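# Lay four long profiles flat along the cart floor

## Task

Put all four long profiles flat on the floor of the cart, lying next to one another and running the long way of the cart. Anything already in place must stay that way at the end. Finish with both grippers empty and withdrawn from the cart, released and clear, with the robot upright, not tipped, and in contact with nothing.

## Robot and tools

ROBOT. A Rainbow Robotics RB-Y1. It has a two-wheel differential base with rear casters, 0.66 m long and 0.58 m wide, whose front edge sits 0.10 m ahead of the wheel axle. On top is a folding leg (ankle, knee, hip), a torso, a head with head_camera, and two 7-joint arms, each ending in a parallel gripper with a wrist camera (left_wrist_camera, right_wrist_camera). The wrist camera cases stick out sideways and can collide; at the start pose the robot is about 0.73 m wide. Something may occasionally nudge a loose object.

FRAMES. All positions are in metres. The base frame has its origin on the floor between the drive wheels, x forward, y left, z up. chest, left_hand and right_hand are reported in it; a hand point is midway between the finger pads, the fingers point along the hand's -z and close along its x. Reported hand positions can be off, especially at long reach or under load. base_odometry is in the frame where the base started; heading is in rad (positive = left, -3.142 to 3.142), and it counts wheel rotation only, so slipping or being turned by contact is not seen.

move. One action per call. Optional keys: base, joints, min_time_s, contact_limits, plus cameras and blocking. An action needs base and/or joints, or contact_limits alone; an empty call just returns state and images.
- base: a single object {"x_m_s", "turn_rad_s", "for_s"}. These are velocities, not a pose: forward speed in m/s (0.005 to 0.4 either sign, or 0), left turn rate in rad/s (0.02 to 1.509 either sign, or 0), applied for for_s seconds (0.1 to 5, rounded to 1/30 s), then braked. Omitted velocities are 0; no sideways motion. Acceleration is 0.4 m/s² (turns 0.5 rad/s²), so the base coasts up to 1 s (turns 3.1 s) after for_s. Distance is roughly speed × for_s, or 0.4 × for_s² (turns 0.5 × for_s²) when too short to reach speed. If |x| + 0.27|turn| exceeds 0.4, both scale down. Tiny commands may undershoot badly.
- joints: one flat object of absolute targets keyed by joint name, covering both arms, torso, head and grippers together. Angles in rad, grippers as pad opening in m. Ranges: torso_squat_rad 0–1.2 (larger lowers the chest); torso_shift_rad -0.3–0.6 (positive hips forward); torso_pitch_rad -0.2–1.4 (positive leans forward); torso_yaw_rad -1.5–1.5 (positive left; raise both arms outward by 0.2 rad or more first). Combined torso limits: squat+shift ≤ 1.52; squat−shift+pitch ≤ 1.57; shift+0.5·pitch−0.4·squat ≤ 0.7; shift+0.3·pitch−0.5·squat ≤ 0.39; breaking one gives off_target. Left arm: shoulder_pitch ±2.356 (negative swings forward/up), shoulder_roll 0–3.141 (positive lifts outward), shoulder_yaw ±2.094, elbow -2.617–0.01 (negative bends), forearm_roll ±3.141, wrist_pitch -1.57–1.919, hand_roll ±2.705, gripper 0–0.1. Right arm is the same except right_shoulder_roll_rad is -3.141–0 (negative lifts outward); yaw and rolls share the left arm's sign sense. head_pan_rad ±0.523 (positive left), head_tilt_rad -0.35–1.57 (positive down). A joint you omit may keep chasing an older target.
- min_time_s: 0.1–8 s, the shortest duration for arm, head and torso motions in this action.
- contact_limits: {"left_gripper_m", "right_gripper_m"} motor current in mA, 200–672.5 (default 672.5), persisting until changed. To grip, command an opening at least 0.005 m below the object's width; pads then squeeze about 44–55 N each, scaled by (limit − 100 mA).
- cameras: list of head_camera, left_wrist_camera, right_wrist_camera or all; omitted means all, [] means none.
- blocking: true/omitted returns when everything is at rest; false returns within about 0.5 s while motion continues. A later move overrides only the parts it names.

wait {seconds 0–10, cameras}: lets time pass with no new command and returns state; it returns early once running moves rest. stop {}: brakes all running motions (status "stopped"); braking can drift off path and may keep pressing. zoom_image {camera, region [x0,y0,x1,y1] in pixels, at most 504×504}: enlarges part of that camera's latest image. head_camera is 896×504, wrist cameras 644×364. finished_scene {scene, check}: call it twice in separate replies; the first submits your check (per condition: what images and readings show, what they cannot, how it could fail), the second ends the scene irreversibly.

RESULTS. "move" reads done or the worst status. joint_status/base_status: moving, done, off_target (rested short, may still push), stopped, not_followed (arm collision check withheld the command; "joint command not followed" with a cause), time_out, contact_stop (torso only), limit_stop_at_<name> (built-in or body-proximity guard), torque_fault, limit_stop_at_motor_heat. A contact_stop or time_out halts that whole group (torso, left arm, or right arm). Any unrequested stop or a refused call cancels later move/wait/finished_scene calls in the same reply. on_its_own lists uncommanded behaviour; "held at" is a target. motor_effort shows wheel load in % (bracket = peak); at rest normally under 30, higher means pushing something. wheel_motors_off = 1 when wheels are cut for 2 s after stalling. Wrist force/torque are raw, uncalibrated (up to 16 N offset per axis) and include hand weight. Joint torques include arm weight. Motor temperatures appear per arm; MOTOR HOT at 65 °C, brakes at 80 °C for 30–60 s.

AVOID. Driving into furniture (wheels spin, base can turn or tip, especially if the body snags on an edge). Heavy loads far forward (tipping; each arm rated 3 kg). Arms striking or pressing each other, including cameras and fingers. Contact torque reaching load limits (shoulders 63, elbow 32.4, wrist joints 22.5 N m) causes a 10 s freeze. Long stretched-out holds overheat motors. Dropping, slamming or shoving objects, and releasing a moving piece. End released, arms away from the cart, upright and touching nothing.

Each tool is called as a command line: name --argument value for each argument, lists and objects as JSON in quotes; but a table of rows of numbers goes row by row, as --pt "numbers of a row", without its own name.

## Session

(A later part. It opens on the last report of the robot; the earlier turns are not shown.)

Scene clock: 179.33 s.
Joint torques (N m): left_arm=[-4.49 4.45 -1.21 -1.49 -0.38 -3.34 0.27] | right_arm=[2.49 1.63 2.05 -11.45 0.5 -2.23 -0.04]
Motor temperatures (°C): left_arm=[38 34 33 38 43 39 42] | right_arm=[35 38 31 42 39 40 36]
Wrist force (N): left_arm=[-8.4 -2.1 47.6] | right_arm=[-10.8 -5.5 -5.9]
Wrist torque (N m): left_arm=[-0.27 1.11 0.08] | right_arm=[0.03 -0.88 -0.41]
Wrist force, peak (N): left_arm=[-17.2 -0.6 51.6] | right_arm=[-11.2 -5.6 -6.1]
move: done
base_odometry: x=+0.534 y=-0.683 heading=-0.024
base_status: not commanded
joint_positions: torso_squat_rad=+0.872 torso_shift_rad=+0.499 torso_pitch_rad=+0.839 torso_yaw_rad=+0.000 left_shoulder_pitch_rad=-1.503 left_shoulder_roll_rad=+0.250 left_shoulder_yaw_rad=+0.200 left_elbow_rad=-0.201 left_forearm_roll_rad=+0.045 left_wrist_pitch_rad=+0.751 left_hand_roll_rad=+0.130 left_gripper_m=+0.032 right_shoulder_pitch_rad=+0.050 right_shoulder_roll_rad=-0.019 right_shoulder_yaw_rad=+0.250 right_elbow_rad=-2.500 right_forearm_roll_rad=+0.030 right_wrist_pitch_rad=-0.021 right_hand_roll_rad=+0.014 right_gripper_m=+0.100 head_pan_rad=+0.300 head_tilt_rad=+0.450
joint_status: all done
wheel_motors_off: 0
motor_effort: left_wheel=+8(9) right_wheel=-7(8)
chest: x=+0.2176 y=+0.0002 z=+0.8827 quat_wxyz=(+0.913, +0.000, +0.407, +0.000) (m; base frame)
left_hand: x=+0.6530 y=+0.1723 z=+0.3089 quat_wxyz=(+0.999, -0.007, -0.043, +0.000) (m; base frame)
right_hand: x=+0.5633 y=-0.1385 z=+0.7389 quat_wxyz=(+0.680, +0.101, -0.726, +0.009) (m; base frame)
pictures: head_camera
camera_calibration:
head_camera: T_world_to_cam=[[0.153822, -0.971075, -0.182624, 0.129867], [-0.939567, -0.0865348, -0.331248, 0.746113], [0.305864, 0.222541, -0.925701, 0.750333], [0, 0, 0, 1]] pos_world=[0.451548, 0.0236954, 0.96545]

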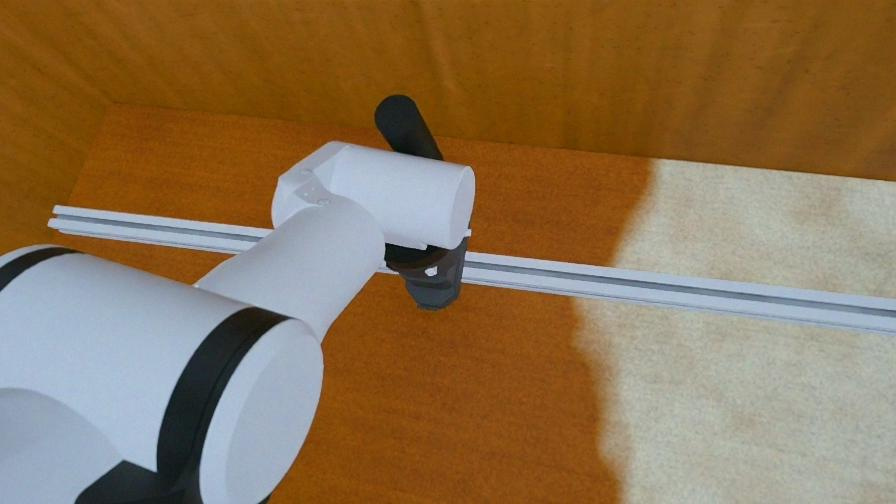

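move --joints '{"torso_squat_rad":0.862}' --min_time_s 0.6 --cameras '["head_camera"]'

move --joints '{"left_gripper_m":0.055}' --cameras '["head_camera"]'

move --joints '{"torso_squat_rad":0.4,"torso_shift_rad":0.3}' --cameras '["head_camera"]'

move --joints '{"torso_squat_rad":0.2,"torso_shift_rad":0.1,"torso_pitch_rad":0.5}' --cameras '["head_camera"]'

Scene clock: 184.90 s.
Joint torques (N m): left_arm=[-12.58 5.6 -1.05 -4.04 -0.56 -0.41 0.25] | right_arm=[2.09 1.76 1.74 -11.09 0.51 -2.07 -0.31]
Motor temperatures (°C): left_arm=[38 34 33 38 43 39 42] | right_arm=[35 38 31 42 39 40 36]
Wrist force (N): left_arm=[-1.8 -4.9 -2.1] | right_arm=[-10.7 -5.5 -6.0]
Wrist torque (N m): left_arm=[-0.27 0.10 0.04] | right_arm=[0.05 -0.87 -0.41]
Wrist force, peak (N): left_arm=[-8.8 -1.8 48.0] | right_arm=[-11.1 -5.4 -5.9]
move: done
base_odometry: x=+0.534 y=-0.683 heading=-0.024
base_status: not commanded
joint_positions: torso_squat_rad=+0.862 torso_shift_rad=+0.500 torso_pitch_rad=+0.841 torso_yaw_rad=+0.000 left_shoulder_pitch_rad=-1.501 left_shoulder_roll_rad=+0.250 left_shoulder_yaw_rad=+0.200 left_elbow_rad=-0.200 left_forearm_roll_rad=+0.045 left_wrist_pitch_rad=+0.750 left_hand_roll_rad=+0.130 left_gripper_m=+0.032 right_shoulder_pitch_rad=+0.050 right_shoulder_roll_rad=-0.019 right_shoulder_yaw_rad=+0.250 right_elbow_rad=-2.500 right_forearm_roll_rad=+0.030 right_wrist_pitch_rad=-0.021 right_hand_roll_rad=+0.014 right_gripper_m=+0.100 head_pan_rad=+0.300 head_tilt_rad=+0.450
joint_status: all done
wheel_motors_off: 0
motor_effort: left_wheel=+8(9) right_wheel=-6(9)
chest: x=+0.2210 y=+0.0002 z=+0.8867 quat_wxyz=(+0.913, +0.000, +0.408, +0.000) (m; base frame)
left_hand: x=+0.6538 y=+0.1726 z=+0.3110 quat_wxyz=(+0.999, -0.006, -0.041, +0.000) (m; base frame)
right_hand: x=+0.5664 y=-0.1385 z=+0.7422 quat_wxyz=(+0.681, +0.101, -0.725, +0.009) (m; base frame)
pictures: head_camera
camera_calibration:
head_camera: T_world_to_cam=[[0.153295, -0.971116, -0.182852, 0.130389], [-0.94033, -0.0864705, -0.329093, 0.748919], [0.303776, 0.22239, -0.926425, 0.754089], [0, 0, 0, 1]] pos_world=[0.455169, 0.0236799, 0.968913]

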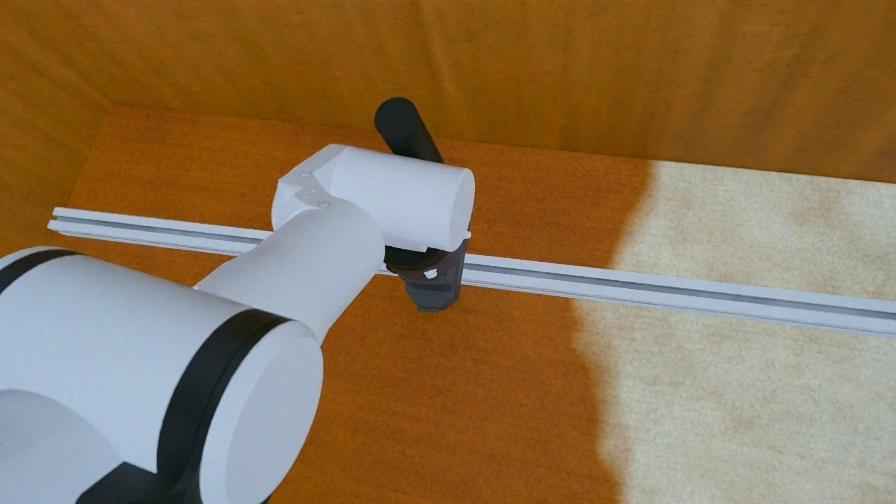

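Scene clock: 185.63 s.
Joint torques (N m): left_arm=[-15.3 4.37 -0.78 -5.13 -0.58 -0.41 0.28] | right_arm=[2.28 1.2 1.4 -11.46 0.47 -2.14 -0.16]
Motor temperatures (°C): left_arm=[38 34 33 38 43 39 42] | right_arm=[35 38 31 42 39 40 36]
Wrist force (N): left_arm=[-1.8 0.0 -9.2] | right_arm=[-10.6 -5.4 -6.0]
Wrist torque (N m): left_arm=[-0.26 -0.25 0.23] | right_arm=[0.03 -0.87 -0.41]
Wrist force, peak (N): left_arm=[-1.6 0.2 -9.8] | right_arm=[-10.8 -5.6 -6.1]
move: done
base_odometry: x=+0.534 y=-0.683 heading=-0.024
base_status: not commanded
joint_positions: torso_squat_rad=+0.862 torso_shift_rad=+0.500 torso_pitch_rad=+0.841 torso_yaw_rad=+0.000 left_shoulder_pitch_rad=-1.500 left_shoulder_roll_rad=+0.250 left_shoulder_yaw_rad=+0.200 left_elbow_rad=-0.200 left_forearm_roll_rad=+0.045 left_wrist_pitch_rad=+0.750 left_hand_roll_rad=+0.130 left_gripper_m=+0.055 right_shoulder_pitch_rad=+0.050 right_shoulder_roll_rad=-0.019 right_shoulder_yaw_rad=+0.250 right_elbow_rad=-2.500 right_forearm_roll_rad=+0.030 right_wrist_pitch_rad=-0.021 right_hand_roll_rad=+0.014 right_gripper_m=+0.100 head_pan_rad=+0.300 head_tilt_rad=+0.450
joint_status: all done
wheel_motors_off: 0
motor_effort: left_wheel=+7(9) right_wheel=-7(9)
chest: x=+0.2210 y=+0.0002 z=+0.8867 quat_wxyz=(+0.913, +0.000, +0.408, +0.000) (m; base frame)
left_hand: x=+0.6534 y=+0.1729 z=+0.3107 quat_wxyz=(+0.999, -0.006, -0.041, +0.000) (m; base frame)
right_hand: x=+0.5664 y=-0.1385 z=+0.7421 quat_wxyz=(+0.681, +0.101, -0.725, +0.009) (m; base frame)
pictures: head_camera
camera_calibration:
head_camera: T_world_to_cam=[[0.153292, -0.971118, -0.182841, 0.130381], [-0.940354, -0.0864882, -0.32902, 0.748896], [0.303704, 0.222371, -0.926453, 0.754108], [0, 0, 0, 1]] pos_world=[0.455216, 0.0236936, 0.968886]

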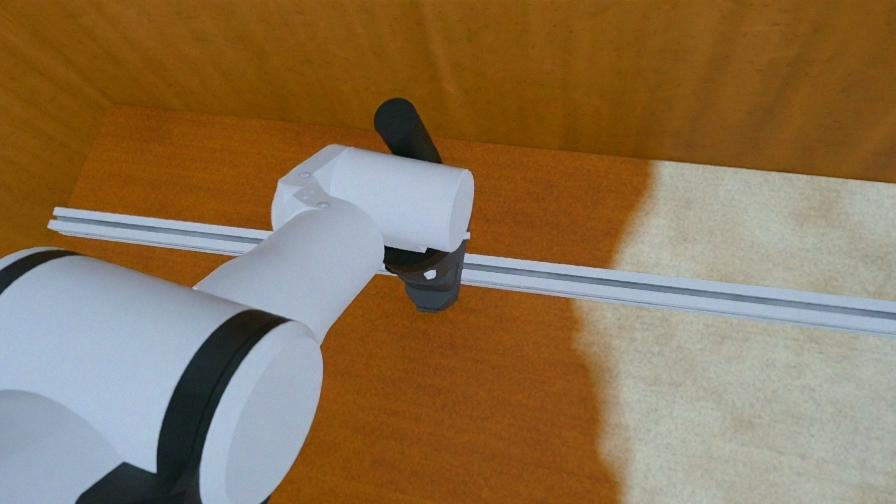

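Scene clock: 188.00 s.
Joint torques (N m): left_arm=[-16.94 4.54 -1.14 -5.81 -0.42 -0.39 0.47] | right_arm=[2.19 1.61 1.62 -11.25 0.53 -2.2 -0.23]
Motor temperatures (°C): left_arm=[38 34 33 38 43 39 42] | right_arm=[35 38 31 42 39 40 36]
Wrist force (N): left_arm=[-1.4 0.3 -9.8] | right_arm=[-11.2 -5.1 -6.0]
Wrist torque (N m): left_arm=[-0.29 -0.20 0.27] | right_arm=[-0.03 -0.89 -0.39]
Wrist force, peak (N): left_arm=[-1.8 0.3 -10.1] | right_arm=[-11.3 -5.3 -6.0]
move: done
base_odometry: x=+0.534 y=-0.683 heading=-0.024
base_status: not commanded
joint_positions: torso_squat_rad=+0.400 torso_shift_rad=+0.300 torso_pitch_rad=+0.841 torso_yaw_rad=+0.000 left_shoulder_pitch_rad=-1.500 left_shoulder_roll_rad=+0.250 left_shoulder_yaw_rad=+0.200 left_elbow_rad=-0.200 left_forearm_roll_rad=+0.045 left_wrist_pitch_rad=+0.750 left_hand_roll_rad=+0.130 left_gripper_m=+0.055 right_shoulder_pitch_rad=+0.050 right_shoulder_roll_rad=-0.019 right_shoulder_yaw_rad=+0.250 right_elbow_rad=-2.500 right_forearm_roll_rad=+0.030 right_wrist_pitch_rad=-0.021 right_hand_roll_rad=+0.014 right_gripper_m=+0.100 head_pan_rad=+0.300 head_tilt_rad=+0.450
joint_status: all done
wheel_motors_off: 0
motor_effort: left_wheel=+7(8) right_wheel=-7(11)
chest: x=+0.1931 y=+0.0002 z=+1.1027 quat_wxyz=(+0.913, +0.000, +0.408, +0.000) (m; base frame)
left_hand: x=+0.6252 y=+0.1730 z=+0.5266 quat_wxyz=(+0.999, -0.006, -0.041, +0.000) (m; base frame)
right_hand: x=+0.5385 y=-0.1385 z=+0.9582 quat_wxyz=(+0.681, +0.101, -0.725, +0.009) (m; base frame)
pictures: head_camera
camera_calibration:
head_camera: T_world_to_cam=[[0.153274, -0.971118, -0.182856, 0.174196], [-0.940386, -0.0864881, -0.32893, 0.793665], [0.303615, 0.222371, -0.926482, 0.962798], [0, 0, 0, 1]] pos_world=[0.427331, 0.0237086, 1.18493]

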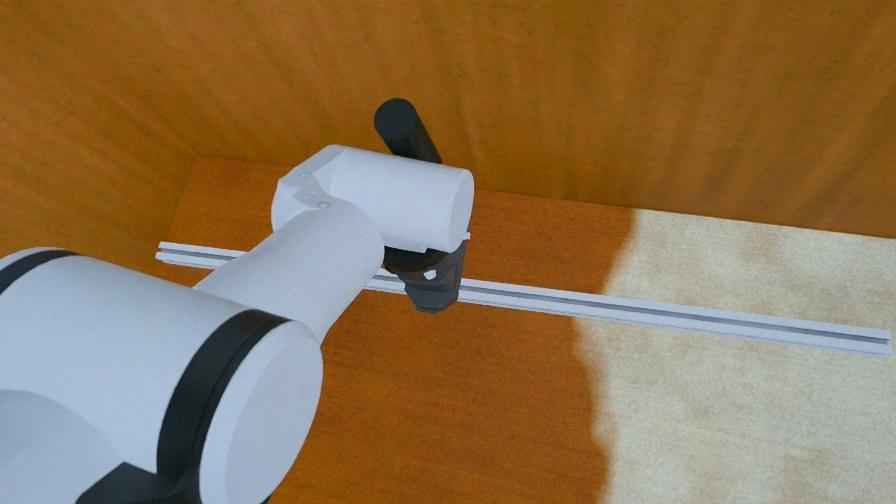

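Scene clock: 190.17 s.
Joint torques (N m): left_arm=[-22.01 7.13 -1.35 -7.81 -0.51 -0.6 0.43] | right_arm=[-2.31 1.24 0.57 -11.07 0.45 -1.96 -0.17]
Motor temperatures (°C): left_arm=[38 34 33 38 43 39 42] | right_arm=[35 38 31 42 39 40 36]
Wrist force (N): left_arm=[-3.2 0.5 -8.9] | right_arm=[-10.2 -4.8 -4.2]
Wrist torque (N m): left_arm=[-0.31 -0.29 0.28] | right_arm=[-0.04 -0.81 -0.39]
Wrist force, peak (N): left_arm=[-1.5 0.4 -10.0] | right_arm=[-11.2 -5.1 -6.3]
move: done
base_odometry: x=+0.534 y=-0.683 heading=-0.024
base_status: not commanded
joint_positions: torso_squat_rad=+0.200 torso_shift_rad=+0.100 torso_pitch_rad=+0.500 torso_yaw_rad=+0.000 left_shoulder_pitch_rad=-1.500 left_shoulder_roll_rad=+0.250 left_shoulder_yaw_rad=+0.200 left_elbow_rad=-0.200 left_forearm_roll_rad=+0.045 left_wrist_pitch_rad=+0.750 left_hand_roll_rad=+0.130 left_gripper_m=+0.055 right_shoulder_pitch_rad=+0.050 right_shoulder_roll_rad=-0.019 right_shoulder_yaw_rad=+0.250 right_elbow_rad=-2.500 right_forearm_roll_rad=+0.030 right_wrist_pitch_rad=-0.021 right_hand_roll_rad=+0.014 right_gripper_m=+0.100 head_pan_rad=+0.300 head_tilt_rad=+0.450
joint_status: all done
wheel_motors_off: 0
motor_effort: left_wheel=+6(7) right_wheel=-11(12)
chest: x=-0.0112 y=+0.0003 z=+1.2347 quat_wxyz=(+0.969, +0.000, +0.247, +0.000) (m; base frame)
left_hand: x=+0.5888 y=+0.1731 z=+0.8363 quat_wxyz=(+0.978, -0.006, -0.210, -0.001) (m; base frame)
right_hand: x=+0.3627 y=-0.1385 z=+1.2140 quat_wxyz=(+0.548, +0.097, -0.830, +0.026) (m; base frame)
pictures: head_camera
camera_calibration:
head_camera: T_world_to_cam=[[0.205641, -0.971111, -0.121058, 0.153931], [-0.776196, -0.0865134, -0.624528, 1.01173], [0.596012, 0.222393, -0.771564, 0.959058], [0, 0, 0, 1]] pos_world=[0.182033, 0.0237237, 1.39046]

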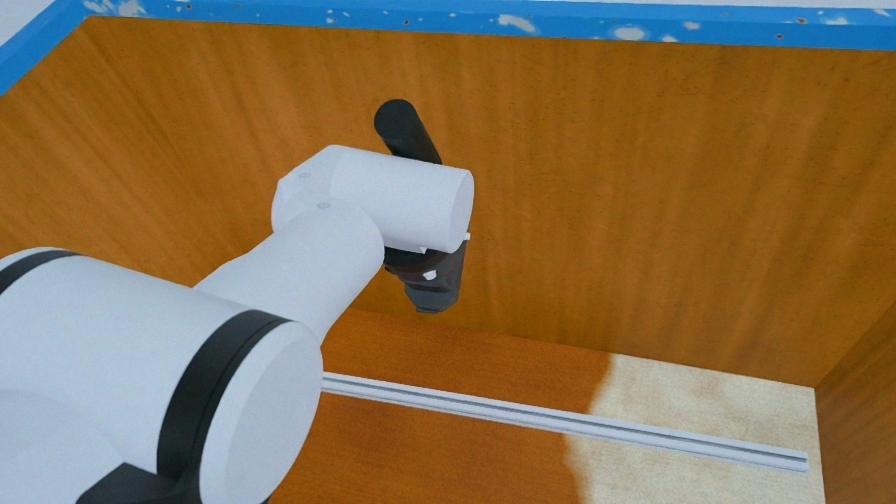

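move --base '{"x_m_s":-0.35,"for_s":1.53}' --cameras '["head_camera"]'

move --base '{"turn_rad_s":0.8,"for_s":2.0}' --joints '{"left_shoulder_pitch_rad":-0.85,"left_shoulder_roll_rad":0.07,"left_shoulder_yaw_rad":0.3,"left_elbow_rad":-0.7,"left_forearm_roll_rad":0,"left_wrist_pitch_rad":-0.3,"left_hand_roll_rad":-1.57,"left_gripper_m":0.046,"torso_squat_rad":0.6,"torso_shift_rad":0,"torso_pitch_rad":0.35}' --cameras '[]'

Scene clock: 212.33 s.
Joint torques (N m): left_arm=[-23.49 5.96 -1.19 -7.86 -0.47 -0.9 0.37] | right_arm=[-2.3 1.31 1.29 -10.97 0.37 -1.96 -0.19]
Motor temperatures (°C): left_arm=[39 34 33 39 43 39 42] | right_arm=[35 38 31 42 39 40 36]
Wrist force (N): left_arm=[-3.2 0.1 -9.0] | right_arm=[-10.1 -4.9 -4.2]
Wrist torque (N m): left_arm=[-0.27 -0.29 0.28] | right_arm=[-0.04 -0.82 -0.38]
Wrist force, peak (N): left_arm=[-3.7 0.3 -9.4] | right_arm=[-10.4 -4.8 -4.6]
move: done
base_odometry: x=-0.003 y=-0.669 heading=-0.026
base_status: done (sent for 1.53 of 1.53 s)
joint_positions: torso_squat_rad=+0.200 torso_shift_rad=+0.100 torso_pitch_rad=+0.500 torso_yaw_rad=+0.000 left_shoulder_pitch_rad=-1.500 left_shoulder_roll_rad=+0.250 left_shoulder_yaw_rad=+0.200 left_elbow_rad=-0.200 left_forearm_roll_rad=+0.045 left_wrist_pitch_rad=+0.750 left_hand_roll_rad=+0.130 left_gripper_m=+0.055 right_shoulder_pitch_rad=+0.050 right_shoulder_roll_rad=-0.019 right_shoulder_yaw_rad=+0.250 right_elbow_rad=-2.500 right_forearm_roll_rad=+0.030 right_wrist_pitch_rad=-0.021 right_hand_roll_rad=+0.014 right_gripper_m=+0.100 head_pan_rad=+0.300 head_tilt_rad=+0.450
joint_status: not commanded
wheel_motors_off: 0
motor_effort: left_wheel=-6(34) right_wheel=+8(44)
chest: x=-0.0112 y=+0.0003 z=+1.2347 quat_wxyz=(+0.969, +0.000, +0.247, +0.000) (m; base frame)
left_hand: x=+0.5887 y=+0.1731 z=+0.8363 quat_wxyz=(+0.978, -0.006, -0.210, -0.001) (m; base frame)
right_hand: x=+0.3626 y=-0.1385 z=+1.2140 quat_wxyz=(+0.548, +0.097, -0.830, +0.026) (m; base frame)
pictures: head_camera
camera_calibration:
head_camera: T_world_to_cam=[[0.205651, -0.971111, -0.121045, 0.153925], [-0.77616, -0.0865162, -0.624572, 1.01176], [0.596056, 0.222394, -0.77153, 0.959046], [0, 0, 0, 1]] pos_world=[0.181988, 0.023725, 1.39048]

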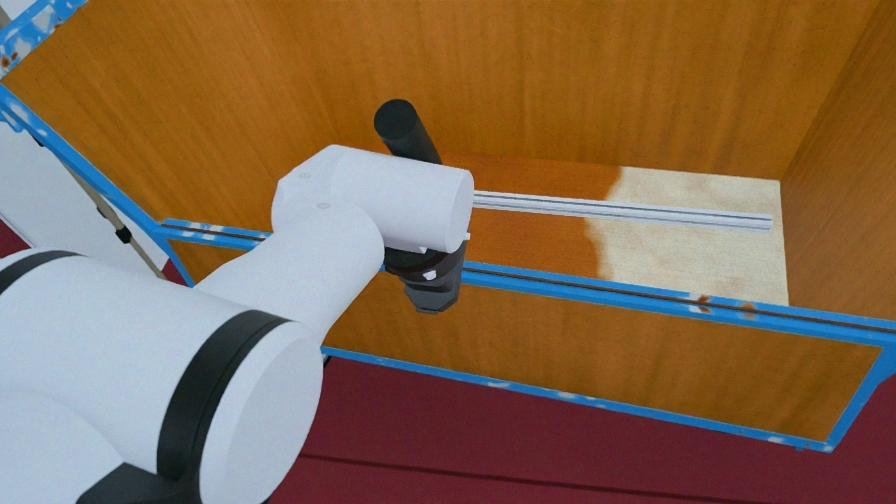

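Scene clock: 216.27 s.
Joint torques (N m): left_arm=[-18.17 2.63 -0.23 -9.09 -0.34 -2.02 0.53] | right_arm=[-3.61 1.91 0.66 -10.29 0.39 -1.81 -0.12]
Motor temperatures (°C): left_arm=[39 34 33 39 43 39 42] | right_arm=[35 38 31 42 39 40 36]
Wrist force (N): left_arm=[-0.8 -5.8 -4.5] | right_arm=[-9.6 -4.2 -3.5]
Wrist torque (N m): left_arm=[0.06 -0.18 0.19] | right_arm=[-0.09 -0.79 -0.37]
Wrist force, peak (N): left_arm=[-4.4 -0.2 -9.0] | right_arm=[-10.3 -5.1 -4.3]
move: done
base_odometry: x=-0.003 y=-0.669 heading=+1.574
base_status: done (sent for 2 of 2 s)
joint_positions: torso_squat_rad=+0.600 torso_shift_rad=+0.000 torso_pitch_rad=+0.350 torso_yaw_rad=+0.000 left_shoulder_pitch_rad=-0.850 left_shoulder_roll_rad=+0.070 left_shoulder_yaw_rad=+0.300 left_elbow_rad=-0.700 left_forearm_roll_rad=+0.000 left_wrist_pitch_rad=-0.300 left_hand_roll_rad=-1.570 left_gripper_m=+0.046 right_shoulder_pitch_rad=+0.050 right_shoulder_roll_rad=-0.019 right_shoulder_yaw_rad=+0.250 right_elbow_rad=-2.500 right_forearm_roll_rad=+0.030 right_wrist_pitch_rad=-0.021 right_hand_roll_rad=+0.014 right_gripper_m=+0.100 head_pan_rad=+0.300 head_tilt_rad=+0.450
joint_status: all done
wheel_motors_off: 0
motor_effort: left_wheel=+2(37) right_wheel=+13(43)
chest: x=-0.1220 y=+0.0004 z=+1.1489 quat_wxyz=(+0.985, +0.000, +0.174, +0.000) (m; base frame)
left_hand: x=+0.5062 y=+0.2092 z=+0.8328 quat_wxyz=(+0.545, +0.460, -0.481, -0.509) (m; base frame)
right_hand: x=+0.2507 y=-0.1384 z=+1.1844 quat_wxyz=(+0.484, +0.095, -0.869, +0.033) (m; base frame)
pictures: none
No camera images: "cameras" was empty.

move --base '{"x_m_s":0.35,"for_s":3.355}' --cameras '[]'

move --base '{"turn_rad_s":-0.8,"for_s":1.967}' --joints '{"torso_squat_rad":0.9}' --cameras '[]'

move --base '{"x_m_s":0.25,"for_s":0.9}' --joints '{"torso_squat_rad":1.14}' --cameras '["left_wrist_camera"]'

Scene clock: 225.67 s.
Joint torques (N m): left_arm=[-17.24 2.6 -0.6 -8.67 -0.31 -2.07 0.36] | right_arm=[-2.99 2.4 0.98 -10.47 0.43 -1.83 -0.35]
Motor temperatures (°C): left_arm=[39 33 33 39 43 39 42] | right_arm=[35 38 31 41 39 40 36]
Wrist force (N): left_arm=[-0.9 -5.8 -4.5] | right_arm=[-9.9 -4.5 -3.6]
Wrist torque (N m): left_arm=[0.03 -0.19 0.21] | right_arm=[-0.05 -0.81 -0.36]
Wrist force, peak (N): left_arm=[-1.0 -6.2 -4.6] | right_arm=[-10.1 -4.5 -3.9]
move: done
base_odometry: x=-0.007 y=+0.509 heading=+1.575
base_status: done (sent for 3.37 of 3.37 s)
joint_positions: torso_squat_rad=+0.600 torso_shift_rad=+0.000 torso_pitch_rad=+0.350 torso_yaw_rad=+0.000 left_shoulder_pitch_rad=-0.850 left_shoulder_roll_rad=+0.070 left_shoulder_yaw_rad=+0.300 left_elbow_rad=-0.700 left_forearm_roll_rad=+0.000 left_wrist_pitch_rad=-0.300 left_hand_roll_rad=-1.570 left_gripper_m=+0.046 right_shoulder_pitch_rad=+0.050 right_shoulder_roll_rad=-0.019 right_shoulder_yaw_rad=+0.250 right_elbow_rad=-2.500 right_forearm_roll_rad=+0.030 right_wrist_pitch_rad=-0.021 right_hand_roll_rad=+0.014 right_gripper_m=+0.100 head_pan_rad=+0.300 head_tilt_rad=+0.450
joint_status: not commanded
wheel_motors_off: 0
motor_effort: left_wheel=+5(41) right_wheel=-8(48)
chest: x=-0.1218 y=+0.0004 z=+1.1489 quat_wxyz=(+0.985, +0.000, +0.174, +0.000) (m; base frame)
left_hand: x=+0.5063 y=+0.2091 z=+0.8327 quat_wxyz=(+0.545, +0.460, -0.481, -0.509) (m; base frame)
right_hand: x=+0.2509 y=-0.1384 z=+1.1843 quat_wxyz=(+0.484, +0.095, -0.869, +0.033) (m; base frame)
pictures: none
No camera images: "cameras" was empty.

Scene clock: 229.57 s.
Joint torques (N m): left_arm=[-17.49 3.41 0.34 -8.89 -0.49 -1.76 0.79] | right_arm=[-3.76 1.81 0.89 -10.51 0.44 -1.74 -0.19]
Motor temperatures (°C): left_arm=[39 33 33 39 43 39 41] | right_arm=[35 38 31 41 39 40 36]
Wrist force (N): left_arm=[-0.9 -5.7 -4.4] | right_arm=[-9.8 -4.4 -3.1]
Wrist torque (N m): left_arm=[0.04 -0.22 0.18] | right_arm=[-0.04 -0.82 -0.39]
Wrist force, peak (N): left_arm=[-0.9 -6.5 -4.1] | right_arm=[-10.2 -4.8 -3.7]
move: done
base_odometry: x=-0.007 y=+0.509 heading=+0.002
base_status: done (sent for 1.97 of 1.97 s)
joint_positions: torso_squat_rad=+0.900 torso_shift_rad=+0.000 torso_pitch_rad=+0.350 torso_yaw_rad=+0.000 left_shoulder_pitch_rad=-0.850 left_shoulder_roll_rad=+0.070 left_shoulder_yaw_rad=+0.300 left_elbow_rad=-0.700 left_forearm_roll_rad=+0.000 left_wrist_pitch_rad=-0.300 left_hand_roll_rad=-1.570 left_gripper_m=+0.046 right_shoulder_pitch_rad=+0.050 right_shoulder_roll_rad=-0.019 right_shoulder_yaw_rad=+0.250 right_elbow_rad=-2.500 right_forearm_roll_rad=+0.030 right_wrist_pitch_rad=-0.021 right_hand_roll_rad=+0.014 right_gripper_m=+0.100 head_pan_rad=+0.300 head_tilt_rad=+0.450
joint_status: all done
wheel_motors_off: 0
motor_effort: left_wheel=+13(38) right_wheel=+1(42)
chest: x=-0.1219 y=+0.0003 z=+1.0063 quat_wxyz=(+0.985, +0.000, +0.174, +0.000) (m; base frame)
left_hand: x=+0.5062 y=+0.2091 z=+0.6902 quat_wxyz=(+0.545, +0.460, -0.481, -0.509) (m; base frame)
right_hand: x=+0.2508 y=-0.1384 z=+1.0418 quat_wxyz=(+0.484, +0.095, -0.869, +0.033) (m; base frame)
pictures: none
No camera images: "cameras" was empty.

Scene clock: 231.43 s.
Joint torques (N m): left_arm=[-16.83 3 -0.1 -8.93 -0.27 -1.81 0.54] | right_arm=[-3.52 1.93 0.86 -10.38 0.47 -1.9 -0.25]
Motor temperatures (°C): left_arm=[39 33 33 39 43 39 41] | right_arm=[35 38 31 41 39 40 36]
Wrist force (N): left_arm=[-0.8 -5.7 -4.7] | right_arm=[-9.6 -4.6 -3.2]
Wrist torque (N m): left_arm=[0.03 -0.24 0.22] | right_arm=[-0.05 -0.80 -0.37]
Wrist force, peak (N): left_arm=[-1.2 -6.1 -5.2] | right_arm=[-10.4 -4.7 -3.3]
move: done
base_odometry: x=+0.218 y=+0.509 heading=+0.001
base_status: done (sent for 0.9 of 0.9 s)
joint_positions: torso_squat_rad=+1.140 torso_shift_rad=+0.000 torso_pitch_rad=+0.350 torso_yaw_rad=+0.000 left_shoulder_pitch_rad=-0.850 left_shoulder_roll_rad=+0.070 left_shoulder_yaw_rad=+0.300 left_elbow_rad=-0.700 left_forearm_roll_rad=+0.000 left_wrist_pitch_rad=-0.300 left_hand_roll_rad=-1.570 left_gripper_m=+0.046 right_shoulder_pitch_rad=+0.050 right_shoulder_roll_rad=-0.019 right_shoulder_yaw_rad=+0.250 right_elbow_rad=-2.500 right_forearm_roll_rad=+0.030 right_wrist_pitch_rad=-0.021 right_hand_roll_rad=+0.014 right_gripper_m=+0.100 head_pan_rad=+0.300 head_tilt_rad=+0.450
joint_status: all done
wheel_motors_off: 0
motor_effort: left_wheel=-10(46) right_wheel=+6(41)
chest: x=-0.1218 y=+0.0003 z=+0.8635 quat_wxyz=(+0.985, +0.000, +0.174, +0.000) (m; base frame)
left_hand: x=+0.5063 y=+0.2091 z=+0.5472 quat_wxyz=(+0.545, +0.460, -0.481, -0.510) (m; base frame)
right_hand: x=+0.2510 y=-0.1384 z=+0.8988 quat_wxyz=(+0.484, +0.095, -0.869, +0.033) (m; base frame)
pictures: left_wrist_camera
camera_calibration:
left_wrist_camera: T_world_to_cam=[[-0.0141873, -0.996616, 0.0809625, 0.170601], [-0.572355, -0.0582989, -0.817931, 0.781494], [0.819883, -0.0579435, -0.569591, -0.0124761], [0, 0, 0, 1]] pos_world=[0.459941, 0.214861, 0.618289]

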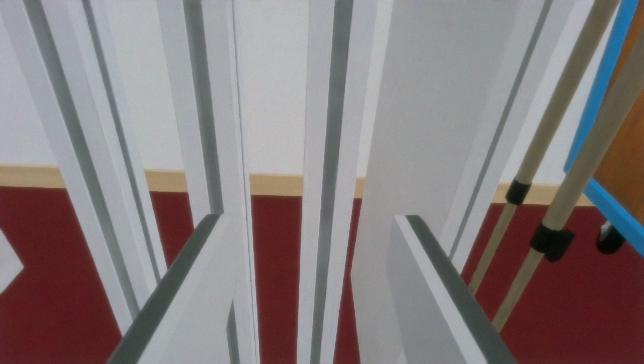

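move --base '{"x_m_s":0.2,"for_s":0.4}' --joints '{"left_shoulder_yaw_rad":0.28}' --cameras '["left_wrist_camera"]'

Scene clock: 236.10 s.
Joint torques (N m): left_arm=[-17.77 3.22 -0.44 -8.68 -0.37 -2.01 0.58] | right_arm=[-3.38 1.95 1.2 -10.44 0.44 -1.68 -0.24]
Motor temperatures (°C): left_arm=[39 33 33 39 43 39 41] | right_arm=[35 38 31 41 39 40 36]
Wrist force (N): left_arm=[-1.3 -5.7 -4.5] | right_arm=[-9.8 -4.3 -3.4]
Wrist torque (N m): left_arm=[0.03 -0.32 0.23] | right_arm=[-0.07 -0.80 -0.37]
Wrist force, peak (N): left_arm=[-1.0 -6.3 -4.6] | right_arm=[-10.4 -4.6 -3.9]
move: done
base_odometry: x=+0.282 y=+0.509 heading=+0.001
base_status: done (sent for 0.4 of 0.4 s)
joint_positions: torso_squat_rad=+1.140 torso_shift_rad=+0.000 torso_pitch_rad=+0.350 torso_yaw_rad=+0.000 left_shoulder_pitch_rad=-0.850 left_shoulder_roll_rad=+0.070 left_shoulder_yaw_rad=+0.280 left_elbow_rad=-0.700 left_forearm_roll_rad=+0.000 left_wrist_pitch_rad=-0.300 left_hand_roll_rad=-1.570 left_gripper_m=+0.046 right_shoulder_pitch_rad=+0.050 right_shoulder_roll_rad=-0.019 right_shoulder_yaw_rad=+0.250 right_elbow_rad=-2.500 right_forearm_roll_rad=+0.030 right_wrist_pitch_rad=-0.021 right_hand_roll_rad=+0.014 right_gripper_m=+0.100 head_pan_rad=+0.300 head_tilt_rad=+0.450
joint_status: all done
wheel_motors_off: 0
motor_effort: left_wheel=-4(23) right_wheel=+5(39)
chest: x=-0.1218 y=+0.0003 z=+0.8635 quat_wxyz=(+0.985, +0.000, +0.174, +0.000) (m; base frame)
left_hand: x=+0.5063 y=+0.2017 z=+0.5476 quat_wxyz=(+0.539, +0.458, -0.483, -0.516) (m; base frame)
right_hand: x=+0.2509 y=-0.1384 z=+0.8989 quat_wxyz=(+0.484, +0.095, -0.869, +0.033) (m; base frame)
pictures: left_wrist_camera
camera_calibration:
left_wrist_camera: T_world_to_cam=[[-0.0319973, -0.996865, 0.0723624, 0.177045], [-0.572539, -0.0410629, -0.818849, 0.778517], [0.819253, -0.0676312, -0.56943, -0.0105274], [0, 0, 0, 1]] pos_world=[0.460021, 0.207747, 0.618681]

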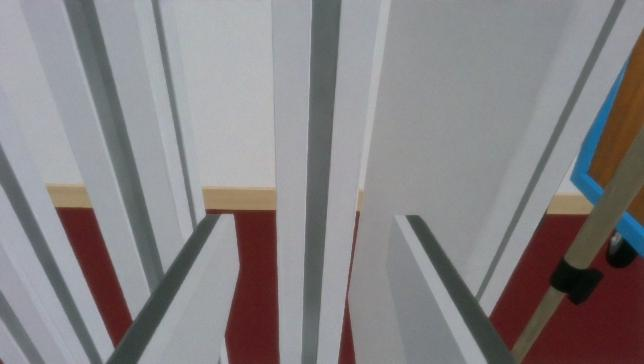

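Centred. Advance, close, lift.

move --base '{"x_m_s":0.15,"for_s":0.25}' --cameras '["left_wrist_camera"]'

Scene clock: 239.10 s.
Joint torques (N m): left_arm=[-17.18 3.91 -0.81 -8.67 -0.46 -1.99 0.51] | right_arm=[-3.5 1.77 1.1 -10.45 0.45 -1.77 -0.25]
Motor temperatures (°C): left_arm=[39 33 33 39 43 39 41] | right_arm=[34 38 31 41 39 40 36]
Wrist force (N): left_arm=[-0.5 -5.8 -4.6] | right_arm=[-9.6 -4.6 -3.5]
Wrist torque (N m): left_arm=[0.05 -0.22 0.22] | right_arm=[-0.06 -0.79 -0.37]
Wrist force, peak (N): left_arm=[-1.0 -6.3 -4.9] | right_arm=[-10.3 -4.7 -3.6]
move: done
base_odometry: x=+0.310 y=+0.509 heading=+0.001
base_status: done (sent for 0.27 of 0.27 s)
joint_positions: torso_squat_rad=+1.140 torso_shift_rad=+0.000 torso_pitch_rad=+0.350 torso_yaw_rad=+0.000 left_shoulder_pitch_rad=-0.850 left_shoulder_roll_rad=+0.070 left_shoulder_yaw_rad=+0.280 left_elbow_rad=-0.700 left_forearm_roll_rad=+0.000 left_wrist_pitch_rad=-0.300 left_hand_roll_rad=-1.570 left_gripper_m=+0.046 right_shoulder_pitch_rad=+0.050 right_shoulder_roll_rad=-0.019 right_shoulder_yaw_rad=+0.250 right_elbow_rad=-2.500 right_forearm_roll_rad=+0.030 right_wrist_pitch_rad=-0.021 right_hand_roll_rad=+0.014 right_gripper_m=+0.100 head_pan_rad=+0.300 head_tilt_rad=+0.450
joint_status: not commanded
wheel_motors_off: 0
motor_effort: left_wheel=-3(22) right_wheel=+5(36)
chest: x=-0.1218 y=+0.0003 z=+0.8635 quat_wxyz=(+0.985, +0.000, +0.174, +0.000) (m; base frame)
left_hand: x=+0.5063 y=+0.2017 z=+0.5476 quat_wxyz=(+0.539, +0.458, -0.483, -0.516) (m; base frame)
right_hand: x=+0.2509 y=-0.1384 z=+0.8988 quat_wxyz=(+0.484, +0.095, -0.869, +0.033) (m; base frame)
pictures: left_wrist_camera
camera_calibration:
left_wrist_camera: T_world_to_cam=[[-0.0319978, -0.996865, 0.0723627, 0.177045], [-0.572539, -0.0410629, -0.818848, 0.778517], [0.819253, -0.0676318, -0.56943, -0.0105257], [0, 0, 0, 1]] pos_world=[0.460019, 0.207746, 0.618682]

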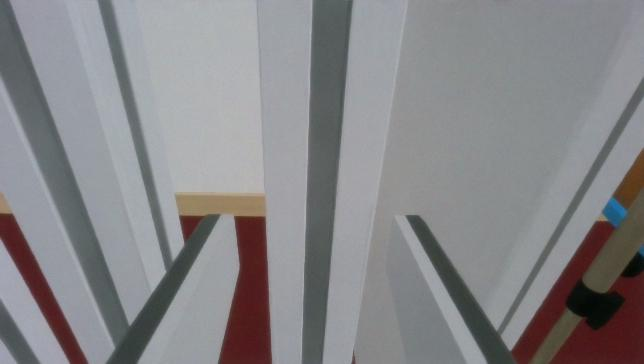

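move --base '{"x_m_s":0.15,"for_s":0.15}' --cameras '["left_wrist_camera"]'

Scene clock: 242.07 s.
Joint torques (N m): left_arm=[-16.92 3.72 -0.66 -8.33 -0.22 -1.84 0.69] | right_arm=[-3.72 1.73 0.95 -10.42 0.5 -1.73 -0.24]
Motor temperatures (°C): left_arm=[39 33 33 39 43 39 41] | right_arm=[34 38 31 41 39 40 36]
Wrist force (N): left_arm=[-0.8 -5.2 -4.5] | right_arm=[-9.9 -4.5 -3.4]
Wrist torque (N m): left_arm=[-0.05 -0.23 0.22] | right_arm=[-0.07 -0.82 -0.38]
Wrist force, peak (N): left_arm=[-0.8 -6.4 -4.8] | right_arm=[-10.1 -4.8 -3.7]
move: done
base_odometry: x=+0.321 y=+0.509 heading=+0.001
base_status: done (sent for 0.17 of 0.17 s)
joint_positions: torso_squat_rad=+1.140 torso_shift_rad=+0.000 torso_pitch_rad=+0.350 torso_yaw_rad=+0.000 left_shoulder_pitch_rad=-0.850 left_shoulder_roll_rad=+0.070 left_shoulder_yaw_rad=+0.280 left_elbow_rad=-0.700 left_forearm_roll_rad=+0.000 left_wrist_pitch_rad=-0.300 left_hand_roll_rad=-1.570 left_gripper_m=+0.046 right_shoulder_pitch_rad=+0.050 right_shoulder_roll_rad=-0.019 right_shoulder_yaw_rad=+0.250 right_elbow_rad=-2.500 right_forearm_roll_rad=+0.030 right_wrist_pitch_rad=-0.021 right_hand_roll_rad=+0.014 right_gripper_m=+0.100 head_pan_rad=+0.300 head_tilt_rad=+0.450
joint_status: not commanded
wheel_motors_off: 0
motor_effort: left_wheel=-4(20) right_wheel=+2(36)
chest: x=-0.1218 y=+0.0003 z=+0.8635 quat_wxyz=(+0.985, +0.000, +0.174, +0.000) (m; base frame)
left_hand: x=+0.5063 y=+0.2017 z=+0.5475 quat_wxyz=(+0.539, +0.458, -0.483, -0.516) (m; base frame)
right_hand: x=+0.2510 y=-0.1384 z=+0.8988 quat_wxyz=(+0.484, +0.095, -0.869, +0.033) (m; base frame)
pictures: left_wrist_camera
camera_calibration:
left_wrist_camera: T_world_to_cam=[[-0.0319911, -0.996865, 0.0723658, 0.177045], [-0.572618, -0.0410627, -0.818793, 0.778483], [0.819198, -0.067632, -0.569509, -0.0105024], [0, 0, 0, 1]] pos_world=[0.460041, 0.207746, 0.618623]

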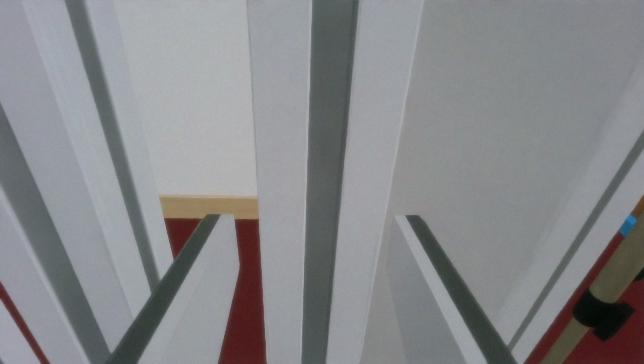

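move --base '{"x_m_s":0.06,"for_s":0.1}' --cameras '[]'

move --joints '{"left_gripper_m":0.01}' --cameras '["left_wrist_camera"]'

move --joints '{"torso_squat_rad":0.97}' --min_time_s 1.2 --cameras '["left_wrist_camera"]'

Scene clock: 247.40 s.
Joint torques (N m): left_arm=[-17.12 3.28 -0.59 -9.12 -0.34 -1.92 0.25] | right_arm=[-3.73 2.03 0.56 -10.32 0.42 -1.88 -0.36]
Motor temperatures (°C): left_arm=[39 33 33 39 43 39 41] | right_arm=[34 38 31 41 39 40 36]
Wrist force (N): left_arm=[-1.1 -5.4 -4.3] | right_arm=[-9.7 -4.4 -3.3]
Wrist torque (N m): left_arm=[-0.03 -0.27 0.21] | right_arm=[-0.09 -0.80 -0.38]
Wrist force, peak (N): left_arm=[-0.6 -6.4 -4.7] | right_arm=[-10.5 -4.7 -3.9]
move: done
base_odometry: x=+0.325 y=+0.509 heading=+0.000
base_status: done (sent for 0.1 of 0.1 s)
joint_positions: torso_squat_rad=+1.140 torso_shift_rad=+0.000 torso_pitch_rad=+0.350 torso_yaw_rad=+0.000 left_shoulder_pitch_rad=-0.850 left_shoulder_roll_rad=+0.070 left_shoulder_yaw_rad=+0.280 left_elbow_rad=-0.700 left_forearm_roll_rad=+0.000 left_wrist_pitch_rad=-0.300 left_hand_roll_rad=-1.570 left_gripper_m=+0.046 right_shoulder_pitch_rad=+0.050 right_shoulder_roll_rad=-0.019 right_shoulder_yaw_rad=+0.250 right_elbow_rad=-2.500 right_forearm_roll_rad=+0.030 right_wrist_pitch_rad=-0.021 right_hand_roll_rad=+0.014 right_gripper_m=+0.100 head_pan_rad=+0.300 head_tilt_rad=+0.450
joint_status: not commanded
wheel_motors_off: 0
motor_effort: left_wheel=-5(22) right_wheel=+3(33)
chest: x=-0.1219 y=+0.0003 z=+0.8635 quat_wxyz=(+0.985, +0.000, +0.174, +0.000) (m; base frame)
left_hand: x=+0.5063 y=+0.2017 z=+0.5477 quat_wxyz=(+0.539, +0.458, -0.483, -0.516) (m; base frame)
right_hand: x=+0.2509 y=-0.1384 z=+0.8989 quat_wxyz=(+0.484, +0.095, -0.869, +0.033) (m; base frame)
pictures: none
No camera images: "cameras" was empty.

Scene clock: 248.30 s.
Joint torques (N m): left_arm=[-17.25 3.72 -1.08 -8.55 -0.29 -1.76 0.81] | right_arm=[-3.25 2.11 0.55 -10.55 0.4 -1.89 -0.23]
Motor temperatures (°C): left_arm=[39 33 33 39 43 39 41] | right_arm=[34 38 31 41 39 40 36]
Wrist force (N): left_arm=[-1.6 -5.2 -4.0] | right_arm=[-9.7 -4.5 -3.6]
Wrist torque (N m): left_arm=[0.02 -0.18 -0.35] | right_arm=[-0.07 -0.81 -0.38]
Wrist force, peak (N): left_arm=[0.3 -6.0 -5.0] | right_arm=[-10.0 -4.5 -3.5]
move: off_target
base_odometry: x=+0.325 y=+0.509 heading=+0.000
base_status: not commanded
joint_positions: torso_squat_rad=+1.140 torso_shift_rad=+0.000 torso_pitch_rad=+0.350 torso_yaw_rad=+0.000 left_shoulder_pitch_rad=-0.850 left_shoulder_roll_rad=+0.070 left_shoulder_yaw_rad=+0.280 left_elbow_rad=-0.700 left_forearm_roll_rad=+0.000 left_wrist_pitch_rad=-0.300 left_hand_roll_rad=-1.570 left_gripper_m=+0.031 right_shoulder_pitch_rad=+0.050 right_shoulder_roll_rad=-0.019 right_shoulder_yaw_rad=+0.250 right_elbow_rad=-2.500 right_forearm_roll_rad=+0.030 right_wrist_pitch_rad=-0.021 right_hand_roll_rad=+0.014 right_gripper_m=+0.100 head_pan_rad=+0.300 head_tilt_rad=+0.450
joint_status: left_gripper_m off_target (ended at +0.031, target +0.010)
wheel_motors_off: 0
motor_effort: left_wheel=-4(6) right_wheel=+5(7)
chest: x=-0.1219 y=+0.0003 z=+0.8635 quat_wxyz=(+0.985, +0.000, +0.174, +0.000) (m; base frame)
left_hand: x=+0.5063 y=+0.2018 z=+0.5476 quat_wxyz=(+0.539, +0.458, -0.483, -0.516) (m; base frame)
right_hand: x=+0.2509 y=-0.1384 z=+0.8989 quat_wxyz=(+0.484, +0.095, -0.869, +0.033) (m; base frame)
pictures: left_wrist_camera
camera_calibration:
left_wrist_camera: T_world_to_cam=[[-0.032, -0.996873, 0.0722477, 0.17714], [-0.572484, -0.0409717, -0.818892, 0.778522], [0.819291, -0.0675651, -0.569383, -0.0105493], [0, 0, 0, 1]] pos_world=[0.460003, 0.20777, 0.618721]

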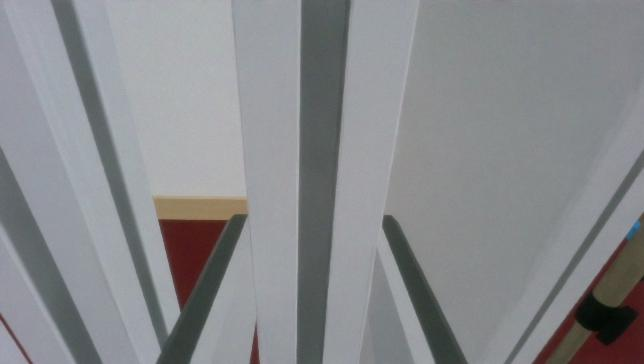

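Scene clock: 249.80 s.
Joint torques (N m): left_arm=[-22.85 3.83 -0.93 -12.82 -0.06 -4.43 0.44] | right_arm=[-4.04 1.66 0.9 -10.28 0.5 -1.83 -0.44]
Motor temperatures (°C): left_arm=[39 33 33 40 43 39 41] | right_arm=[34 38 31 41 39 40 36]
Wrist force (N): left_arm=[-1.0 -14.6 -5.5] | right_arm=[-9.9 -4.5 -3.3]
Wrist torque (N m): left_arm=[-0.14 -0.20 0.21] | right_arm=[-0.05 -0.83 -0.36]
Wrist force, peak (N): left_arm=[-0.9 -16.2 -5.2] | right_arm=[-10.2 -4.5 -3.3]
move: done
base_odometry: x=+0.325 y=+0.509 heading=+0.000
base_status: not commanded
joint_positions: torso_squat_rad=+0.970 torso_shift_rad=+0.000 torso_pitch_rad=+0.351 torso_yaw_rad=+0.000 left_shoulder_pitch_rad=-0.849 left_shoulder_roll_rad=+0.070 left_shoulder_yaw_rad=+0.280 left_elbow_rad=-0.699 left_forearm_roll_rad=+0.000 left_wrist_pitch_rad=-0.299 left_hand_roll_rad=-1.570 left_gripper_m=+0.030 right_shoulder_pitch_rad=+0.050 right_shoulder_roll_rad=-0.019 right_shoulder_yaw_rad=+0.250 right_elbow_rad=-2.500 right_forearm_roll_rad=+0.030 right_wrist_pitch_rad=-0.021 right_hand_roll_rad=+0.014 right_gripper_m=+0.100 head_pan_rad=+0.300 head_tilt_rad=+0.450
joint_status: all done
wheel_motors_off: 0
motor_effort: left_wheel=-5(6) right_wheel=+5(8)
chest: x=-0.1217 y=+0.0003 z=+0.9668 quat_wxyz=(+0.985, +0.000, +0.174, +0.000) (m; base frame)
left_hand: x=+0.5057 y=+0.2020 z=+0.6493 quat_wxyz=(+0.540, +0.457, -0.482, -0.517) (m; base frame)
right_hand: x=+0.2511 y=-0.1384 z=+1.0020 quat_wxyz=(+0.484, +0.095, -0.869, +0.033) (m; base frame)
pictures: left_wrist_camera
camera_calibration:
left_wrist_camera: T_world_to_cam=[[-0.0314494, -0.996881, 0.0723788, 0.169632], [-0.575282, -0.0411637, -0.816919, 0.861573], [0.817351, -0.0673298, -0.572193, 0.0506139], [0, 0, 0, 1]] pos_world=[0.459613, 0.207976, 0.720519]

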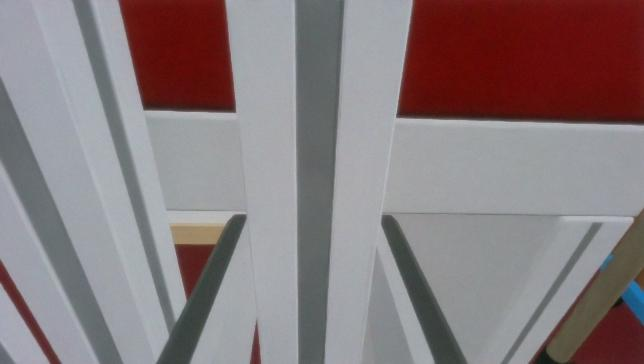

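move --base '{"x_m_s":-0.3,"for_s":1.117}' --cameras '[]'

move --base '{"turn_rad_s":-0.8,"for_s":1.967}' --joints '{"torso_squat_rad":0.8}' --cameras '[]'

move --base '{"x_m_s":0.35,"for_s":3.433}' --joints '{"torso_squat_rad":0.6}' --cameras '[]'

move --base '{"turn_rad_s":0.8,"for_s":1.967}' --joints '{"torso_squat_rad":0.3}' --cameras '["head_camera","left_wrist_camera"]'

Scene clock: 259.17 s.
Joint torques (N m): left_arm=[-24.19 3.71 -1.49 -13.09 -0.04 -4.24 0.38] | right_arm=[-3.67 2.02 0.95 -10.21 0.39 -1.54 -0.22]
Motor temperatures (°C): left_arm=[39 33 33 40 43 39 41] | right_arm=[34 38 31 41 39 40 36]
Wrist force (N): left_arm=[-0.9 -14.8 -5.7] | right_arm=[-9.9 -4.6 -3.4]
Wrist torque (N m): left_arm=[-0.16 -0.18 0.21] | right_arm=[-0.03 -0.81 -0.36]
Wrist force, peak (N): left_arm=[-1.3 -15.3 -6.3] | right_arm=[-10.3 -4.9 -3.5]
move: done
base_odometry: x=-0.015 y=+0.509 heading=-0.001
base_status: done (sent for 1.13 of 1.13 s)
joint_positions: torso_squat_rad=+0.970 torso_shift_rad=+0.000 torso_pitch_rad=+0.350 torso_yaw_rad=+0.000 left_shoulder_pitch_rad=-0.848 left_shoulder_roll_rad=+0.070 left_shoulder_yaw_rad=+0.280 left_elbow_rad=-0.699 left_forearm_roll_rad=+0.000 left_wrist_pitch_rad=-0.299 left_hand_roll_rad=-1.570 left_gripper_m=+0.030 right_shoulder_pitch_rad=+0.050 right_shoulder_roll_rad=-0.019 right_shoulder_yaw_rad=+0.250 right_elbow_rad=-2.500 right_forearm_roll_rad=+0.030 right_wrist_pitch_rad=-0.021 right_hand_roll_rad=+0.014 right_gripper_m=+0.100 head_pan_rad=+0.300 head_tilt_rad=+0.450
joint_status: not commanded
wheel_motors_off: 0
motor_effort: left_wheel=-12(30) right_wheel=+14(51)
chest: x=-0.1217 y=+0.0003 z=+0.9668 quat_wxyz=(+0.985, +0.000, +0.174, +0.000) (m; base frame)
left_hand: x=+0.5056 y=+0.2020 z=+0.6493 quat_wxyz=(+0.540, +0.457, -0.482, -0.517) (m; base frame)
right_hand: x=+0.2510 y=-0.1384 z=+1.0021 quat_wxyz=(+0.484, +0.095, -0.869, +0.033) (m; base frame)
pictures: none
No camera images: "cameras" was empty.

Scene clock: 263.07 s.
Joint torques (N m): left_arm=[-23.87 3.99 -1.19 -12.62 -0.22 -4.18 0.51] | right_arm=[-3.93 1.85 1.2 -10.28 0.58 -1.86 -0.24]
Motor temperatures (°C): left_arm=[39 33 33 41 43 40 41] | right_arm=[34 38 31 41 39 40 36]
Wrist force (N): left_arm=[-0.7 -15.2 -5.5] | right_arm=[-9.4 -4.9 -3.0]
Wrist torque (N m): left_arm=[-0.14 -0.13 0.20] | right_arm=[0.01 -0.77 -0.41]
Wrist force, peak (N): left_arm=[-1.4 -15.6 -5.5] | right_arm=[-10.4 -4.6 -3.5]
move: done
base_odometry: x=-0.015 y=+0.509 heading=-1.573
base_status: done (sent for 1.97 of 1.97 s)
joint_positions: torso_squat_rad=+0.800 torso_shift_rad=+0.000 torso_pitch_rad=+0.351 torso_yaw_rad=+0.000 left_shoulder_pitch_rad=-0.848 left_shoulder_roll_rad=+0.070 left_shoulder_yaw_rad=+0.280 left_elbow_rad=-0.699 left_forearm_roll_rad=+0.000 left_wrist_pitch_rad=-0.299 left_hand_roll_rad=-1.570 left_gripper_m=+0.030 right_shoulder_pitch_rad=+0.050 right_shoulder_roll_rad=-0.019 right_shoulder_yaw_rad=+0.250 right_elbow_rad=-2.500 right_forearm_roll_rad=+0.030 right_wrist_pitch_rad=-0.021 right_hand_roll_rad=+0.014 right_gripper_m=+0.100 head_pan_rad=+0.300 head_tilt_rad=+0.450
joint_status: all done
wheel_motors_off: 0
motor_effort: left_wheel=+13(48) right_wheel=+2(46)
chest: x=-0.1216 y=+0.0003 z=+1.0588 quat_wxyz=(+0.985, +0.000, +0.174, +0.000) (m; base frame)
left_hand: x=+0.5056 y=+0.2020 z=+0.7412 quat_wxyz=(+0.540, +0.457, -0.482, -0.517) (m; base frame)
right_hand: x=+0.2511 y=-0.1384 z=+1.0940 quat_wxyz=(+0.484, +0.095, -0.869, +0.033) (m; base frame)
pictures: none
No camera images: "cameras" was empty.

Scene clock: 267.73 s.
Joint torques (N m): left_arm=[-22.78 4.41 -1.26 -12.08 0.03 -4.15 0.35] | right_arm=[-4.1 1.52 1.32 -10.7 0.52 -1.7 -0.3]
Motor temperatures (°C): left_arm=[40 33 33 41 43 40 41] | right_arm=[34 38 31 41 39 40 36]
Wrist force (N): left_arm=[-0.7 -14.4 -6.0] | right_arm=[-9.7 -4.4 -3.7]
Wrist torque (N m): left_arm=[-0.33 -0.14 0.22] | right_arm=[-0.04 -0.80 -0.37]
Wrist force, peak (N): left_arm=[-0.5 -16.3 -4.8] | right_arm=[-10.3 -4.5 -3.8]
move: done
base_odometry: x=-0.018 y=-0.692 heading=-1.574
base_status: done (sent for 3.43 of 3.43 s)
joint_positions: torso_squat_rad=+0.600 torso_shift_rad=+0.000 torso_pitch_rad=+0.351 torso_yaw_rad=+0.000 left_shoulder_pitch_rad=-0.849 left_shoulder_roll_rad=+0.070 left_shoulder_yaw_rad=+0.280 left_elbow_rad=-0.699 left_forearm_roll_rad=+0.000 left_wrist_pitch_rad=-0.299 left_hand_roll_rad=-1.570 left_gripper_m=+0.030 right_shoulder_pitch_rad=+0.050 right_shoulder_roll_rad=-0.019 right_shoulder_yaw_rad=+0.250 right_elbow_rad=-2.500 right_forearm_roll_rad=+0.030 right_wrist_pitch_rad=-0.021 right_hand_roll_rad=+0.014 right_gripper_m=+0.100 head_pan_rad=+0.300 head_tilt_rad=+0.450
joint_status: all done
wheel_motors_off: 0
motor_effort: left_wheel=-7(45) right_wheel=+5(42)
chest: x=-0.1216 y=+0.0004 z=+1.1489 quat_wxyz=(+0.985, +0.000, +0.174, +0.000) (m; base frame)
left_hand: x=+0.5057 y=+0.2020 z=+0.8313 quat_wxyz=(+0.540, +0.457, -0.482, -0.517) (m; base frame)
right_hand: x=+0.2512 y=-0.1384 z=+1.1840 quat_wxyz=(+0.484, +0.095, -0.869, +0.033) (m; base frame)
pictures: none
No camera images: "cameras" was empty.

Scene clock: 271.67 s.
Joint torques (N m): left_arm=[-22.65 3.85 -0.77 -12.73 0.06 -4.42 0.38] | right_arm=[-3.76 1.65 1.22 -10.17 0.53 -1.61 -0.3]
Motor temperatures (°C): left_arm=[40 33 33 41 43 40 41] | right_arm=[34 38 31 41 39 40 36]
Wrist force (N): left_arm=[-0.6 -14.6 -5.1] | right_arm=[-9.8 -4.8 -3.4]
Wrist torque (N m): left_arm=[-0.22 -0.13 0.19] | right_arm=[-0.06 -0.82 -0.38]
Wrist force, peak (N): left_arm=[-0.6 -15.2 -5.5] | right_arm=[-10.2 -4.7 -3.6]
move: done
base_odometry: x=-0.018 y=-0.692 heading=-0.001
base_status: done (sent for 1.97 of 1.97 s)
joint_positions: torso_squat_rad=+0.300 torso_shift_rad=+0.000 torso_pitch_rad=+0.351 torso_yaw_rad=+0.000 left_shoulder_pitch_rad=-0.849 left_shoulder_roll_rad=+0.070 left_shoulder_yaw_rad=+0.280 left_elbow_rad=-0.699 left_forearm_roll_rad=+0.000 left_wrist_pitch_rad=-0.299 left_hand_roll_rad=-1.570 left_gripper_m=+0.030 right_shoulder_pitch_rad=+0.050 right_shoulder_roll_rad=-0.019 right_shoulder_yaw_rad=+0.250 right_elbow_rad=-2.500 right_forearm_roll_rad=+0.030 right_wrist_pitch_rad=-0.021 right_hand_roll_rad=+0.014 right_gripper_m=+0.100 head_pan_rad=+0.300 head_tilt_rad=+0.450
joint_status: all done
wheel_motors_off: 0
motor_effort: left_wheel=+2(40) right_wheel=+14(42)
chest: x=-0.1216 y=+0.0004 z=+1.2398 quat_wxyz=(+0.985, +0.000, +0.174, +0.000) (m; base frame)
left_hand: x=+0.5057 y=+0.2020 z=+0.9223 quat_wxyz=(+0.540, +0.457, -0.482, -0.517) (m; base frame)
right_hand: x=+0.2512 y=-0.1384 z=+1.2751 quat_wxyz=(+0.484, +0.095, -0.869, +0.033) (m; base frame)
pictures: head_camera, left_wrist_camera
camera_calibration:
head_camera: T_world_to_cam=[[0.221435, -0.971112, -0.0889237, 0.13945], [-0.674585, -0.0866921, -0.733089, 1.0762], [0.704203, 0.222318, -0.674295, 0.921416], [0, 0, 0, 1]] pos_world=[0.0462467, 0.0238724, 1.42266]
left_wrist_camera: T_world_to_cam=[[-0.0314811, -0.996872, 0.0724901, 0.149773], [-0.575293, -0.0412359, -0.816908, 1.08463], [0.817342, -0.0674202, -0.572195, 0.206824], [0, 0, 0, 1]] pos_world=[0.459648, 0.207974, 0.993529]

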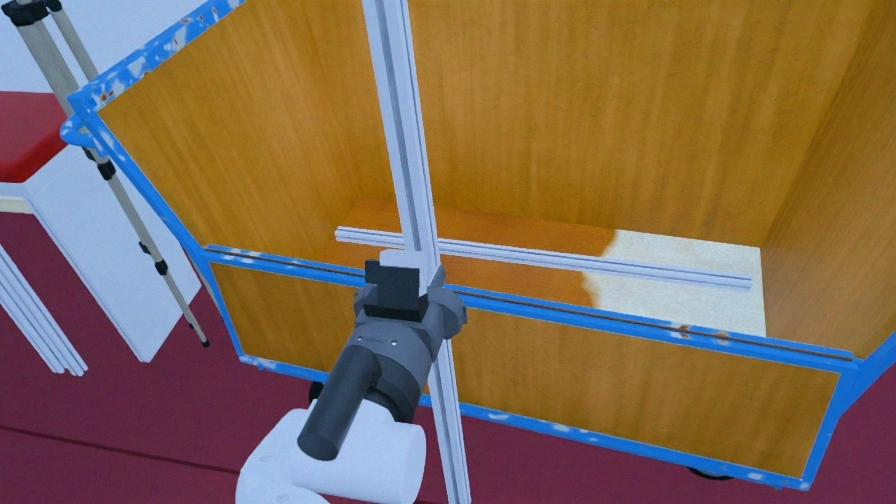

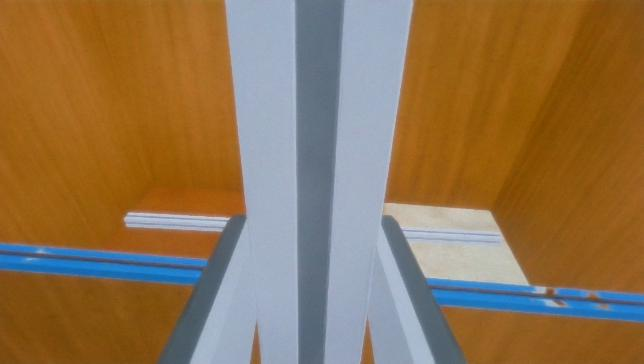

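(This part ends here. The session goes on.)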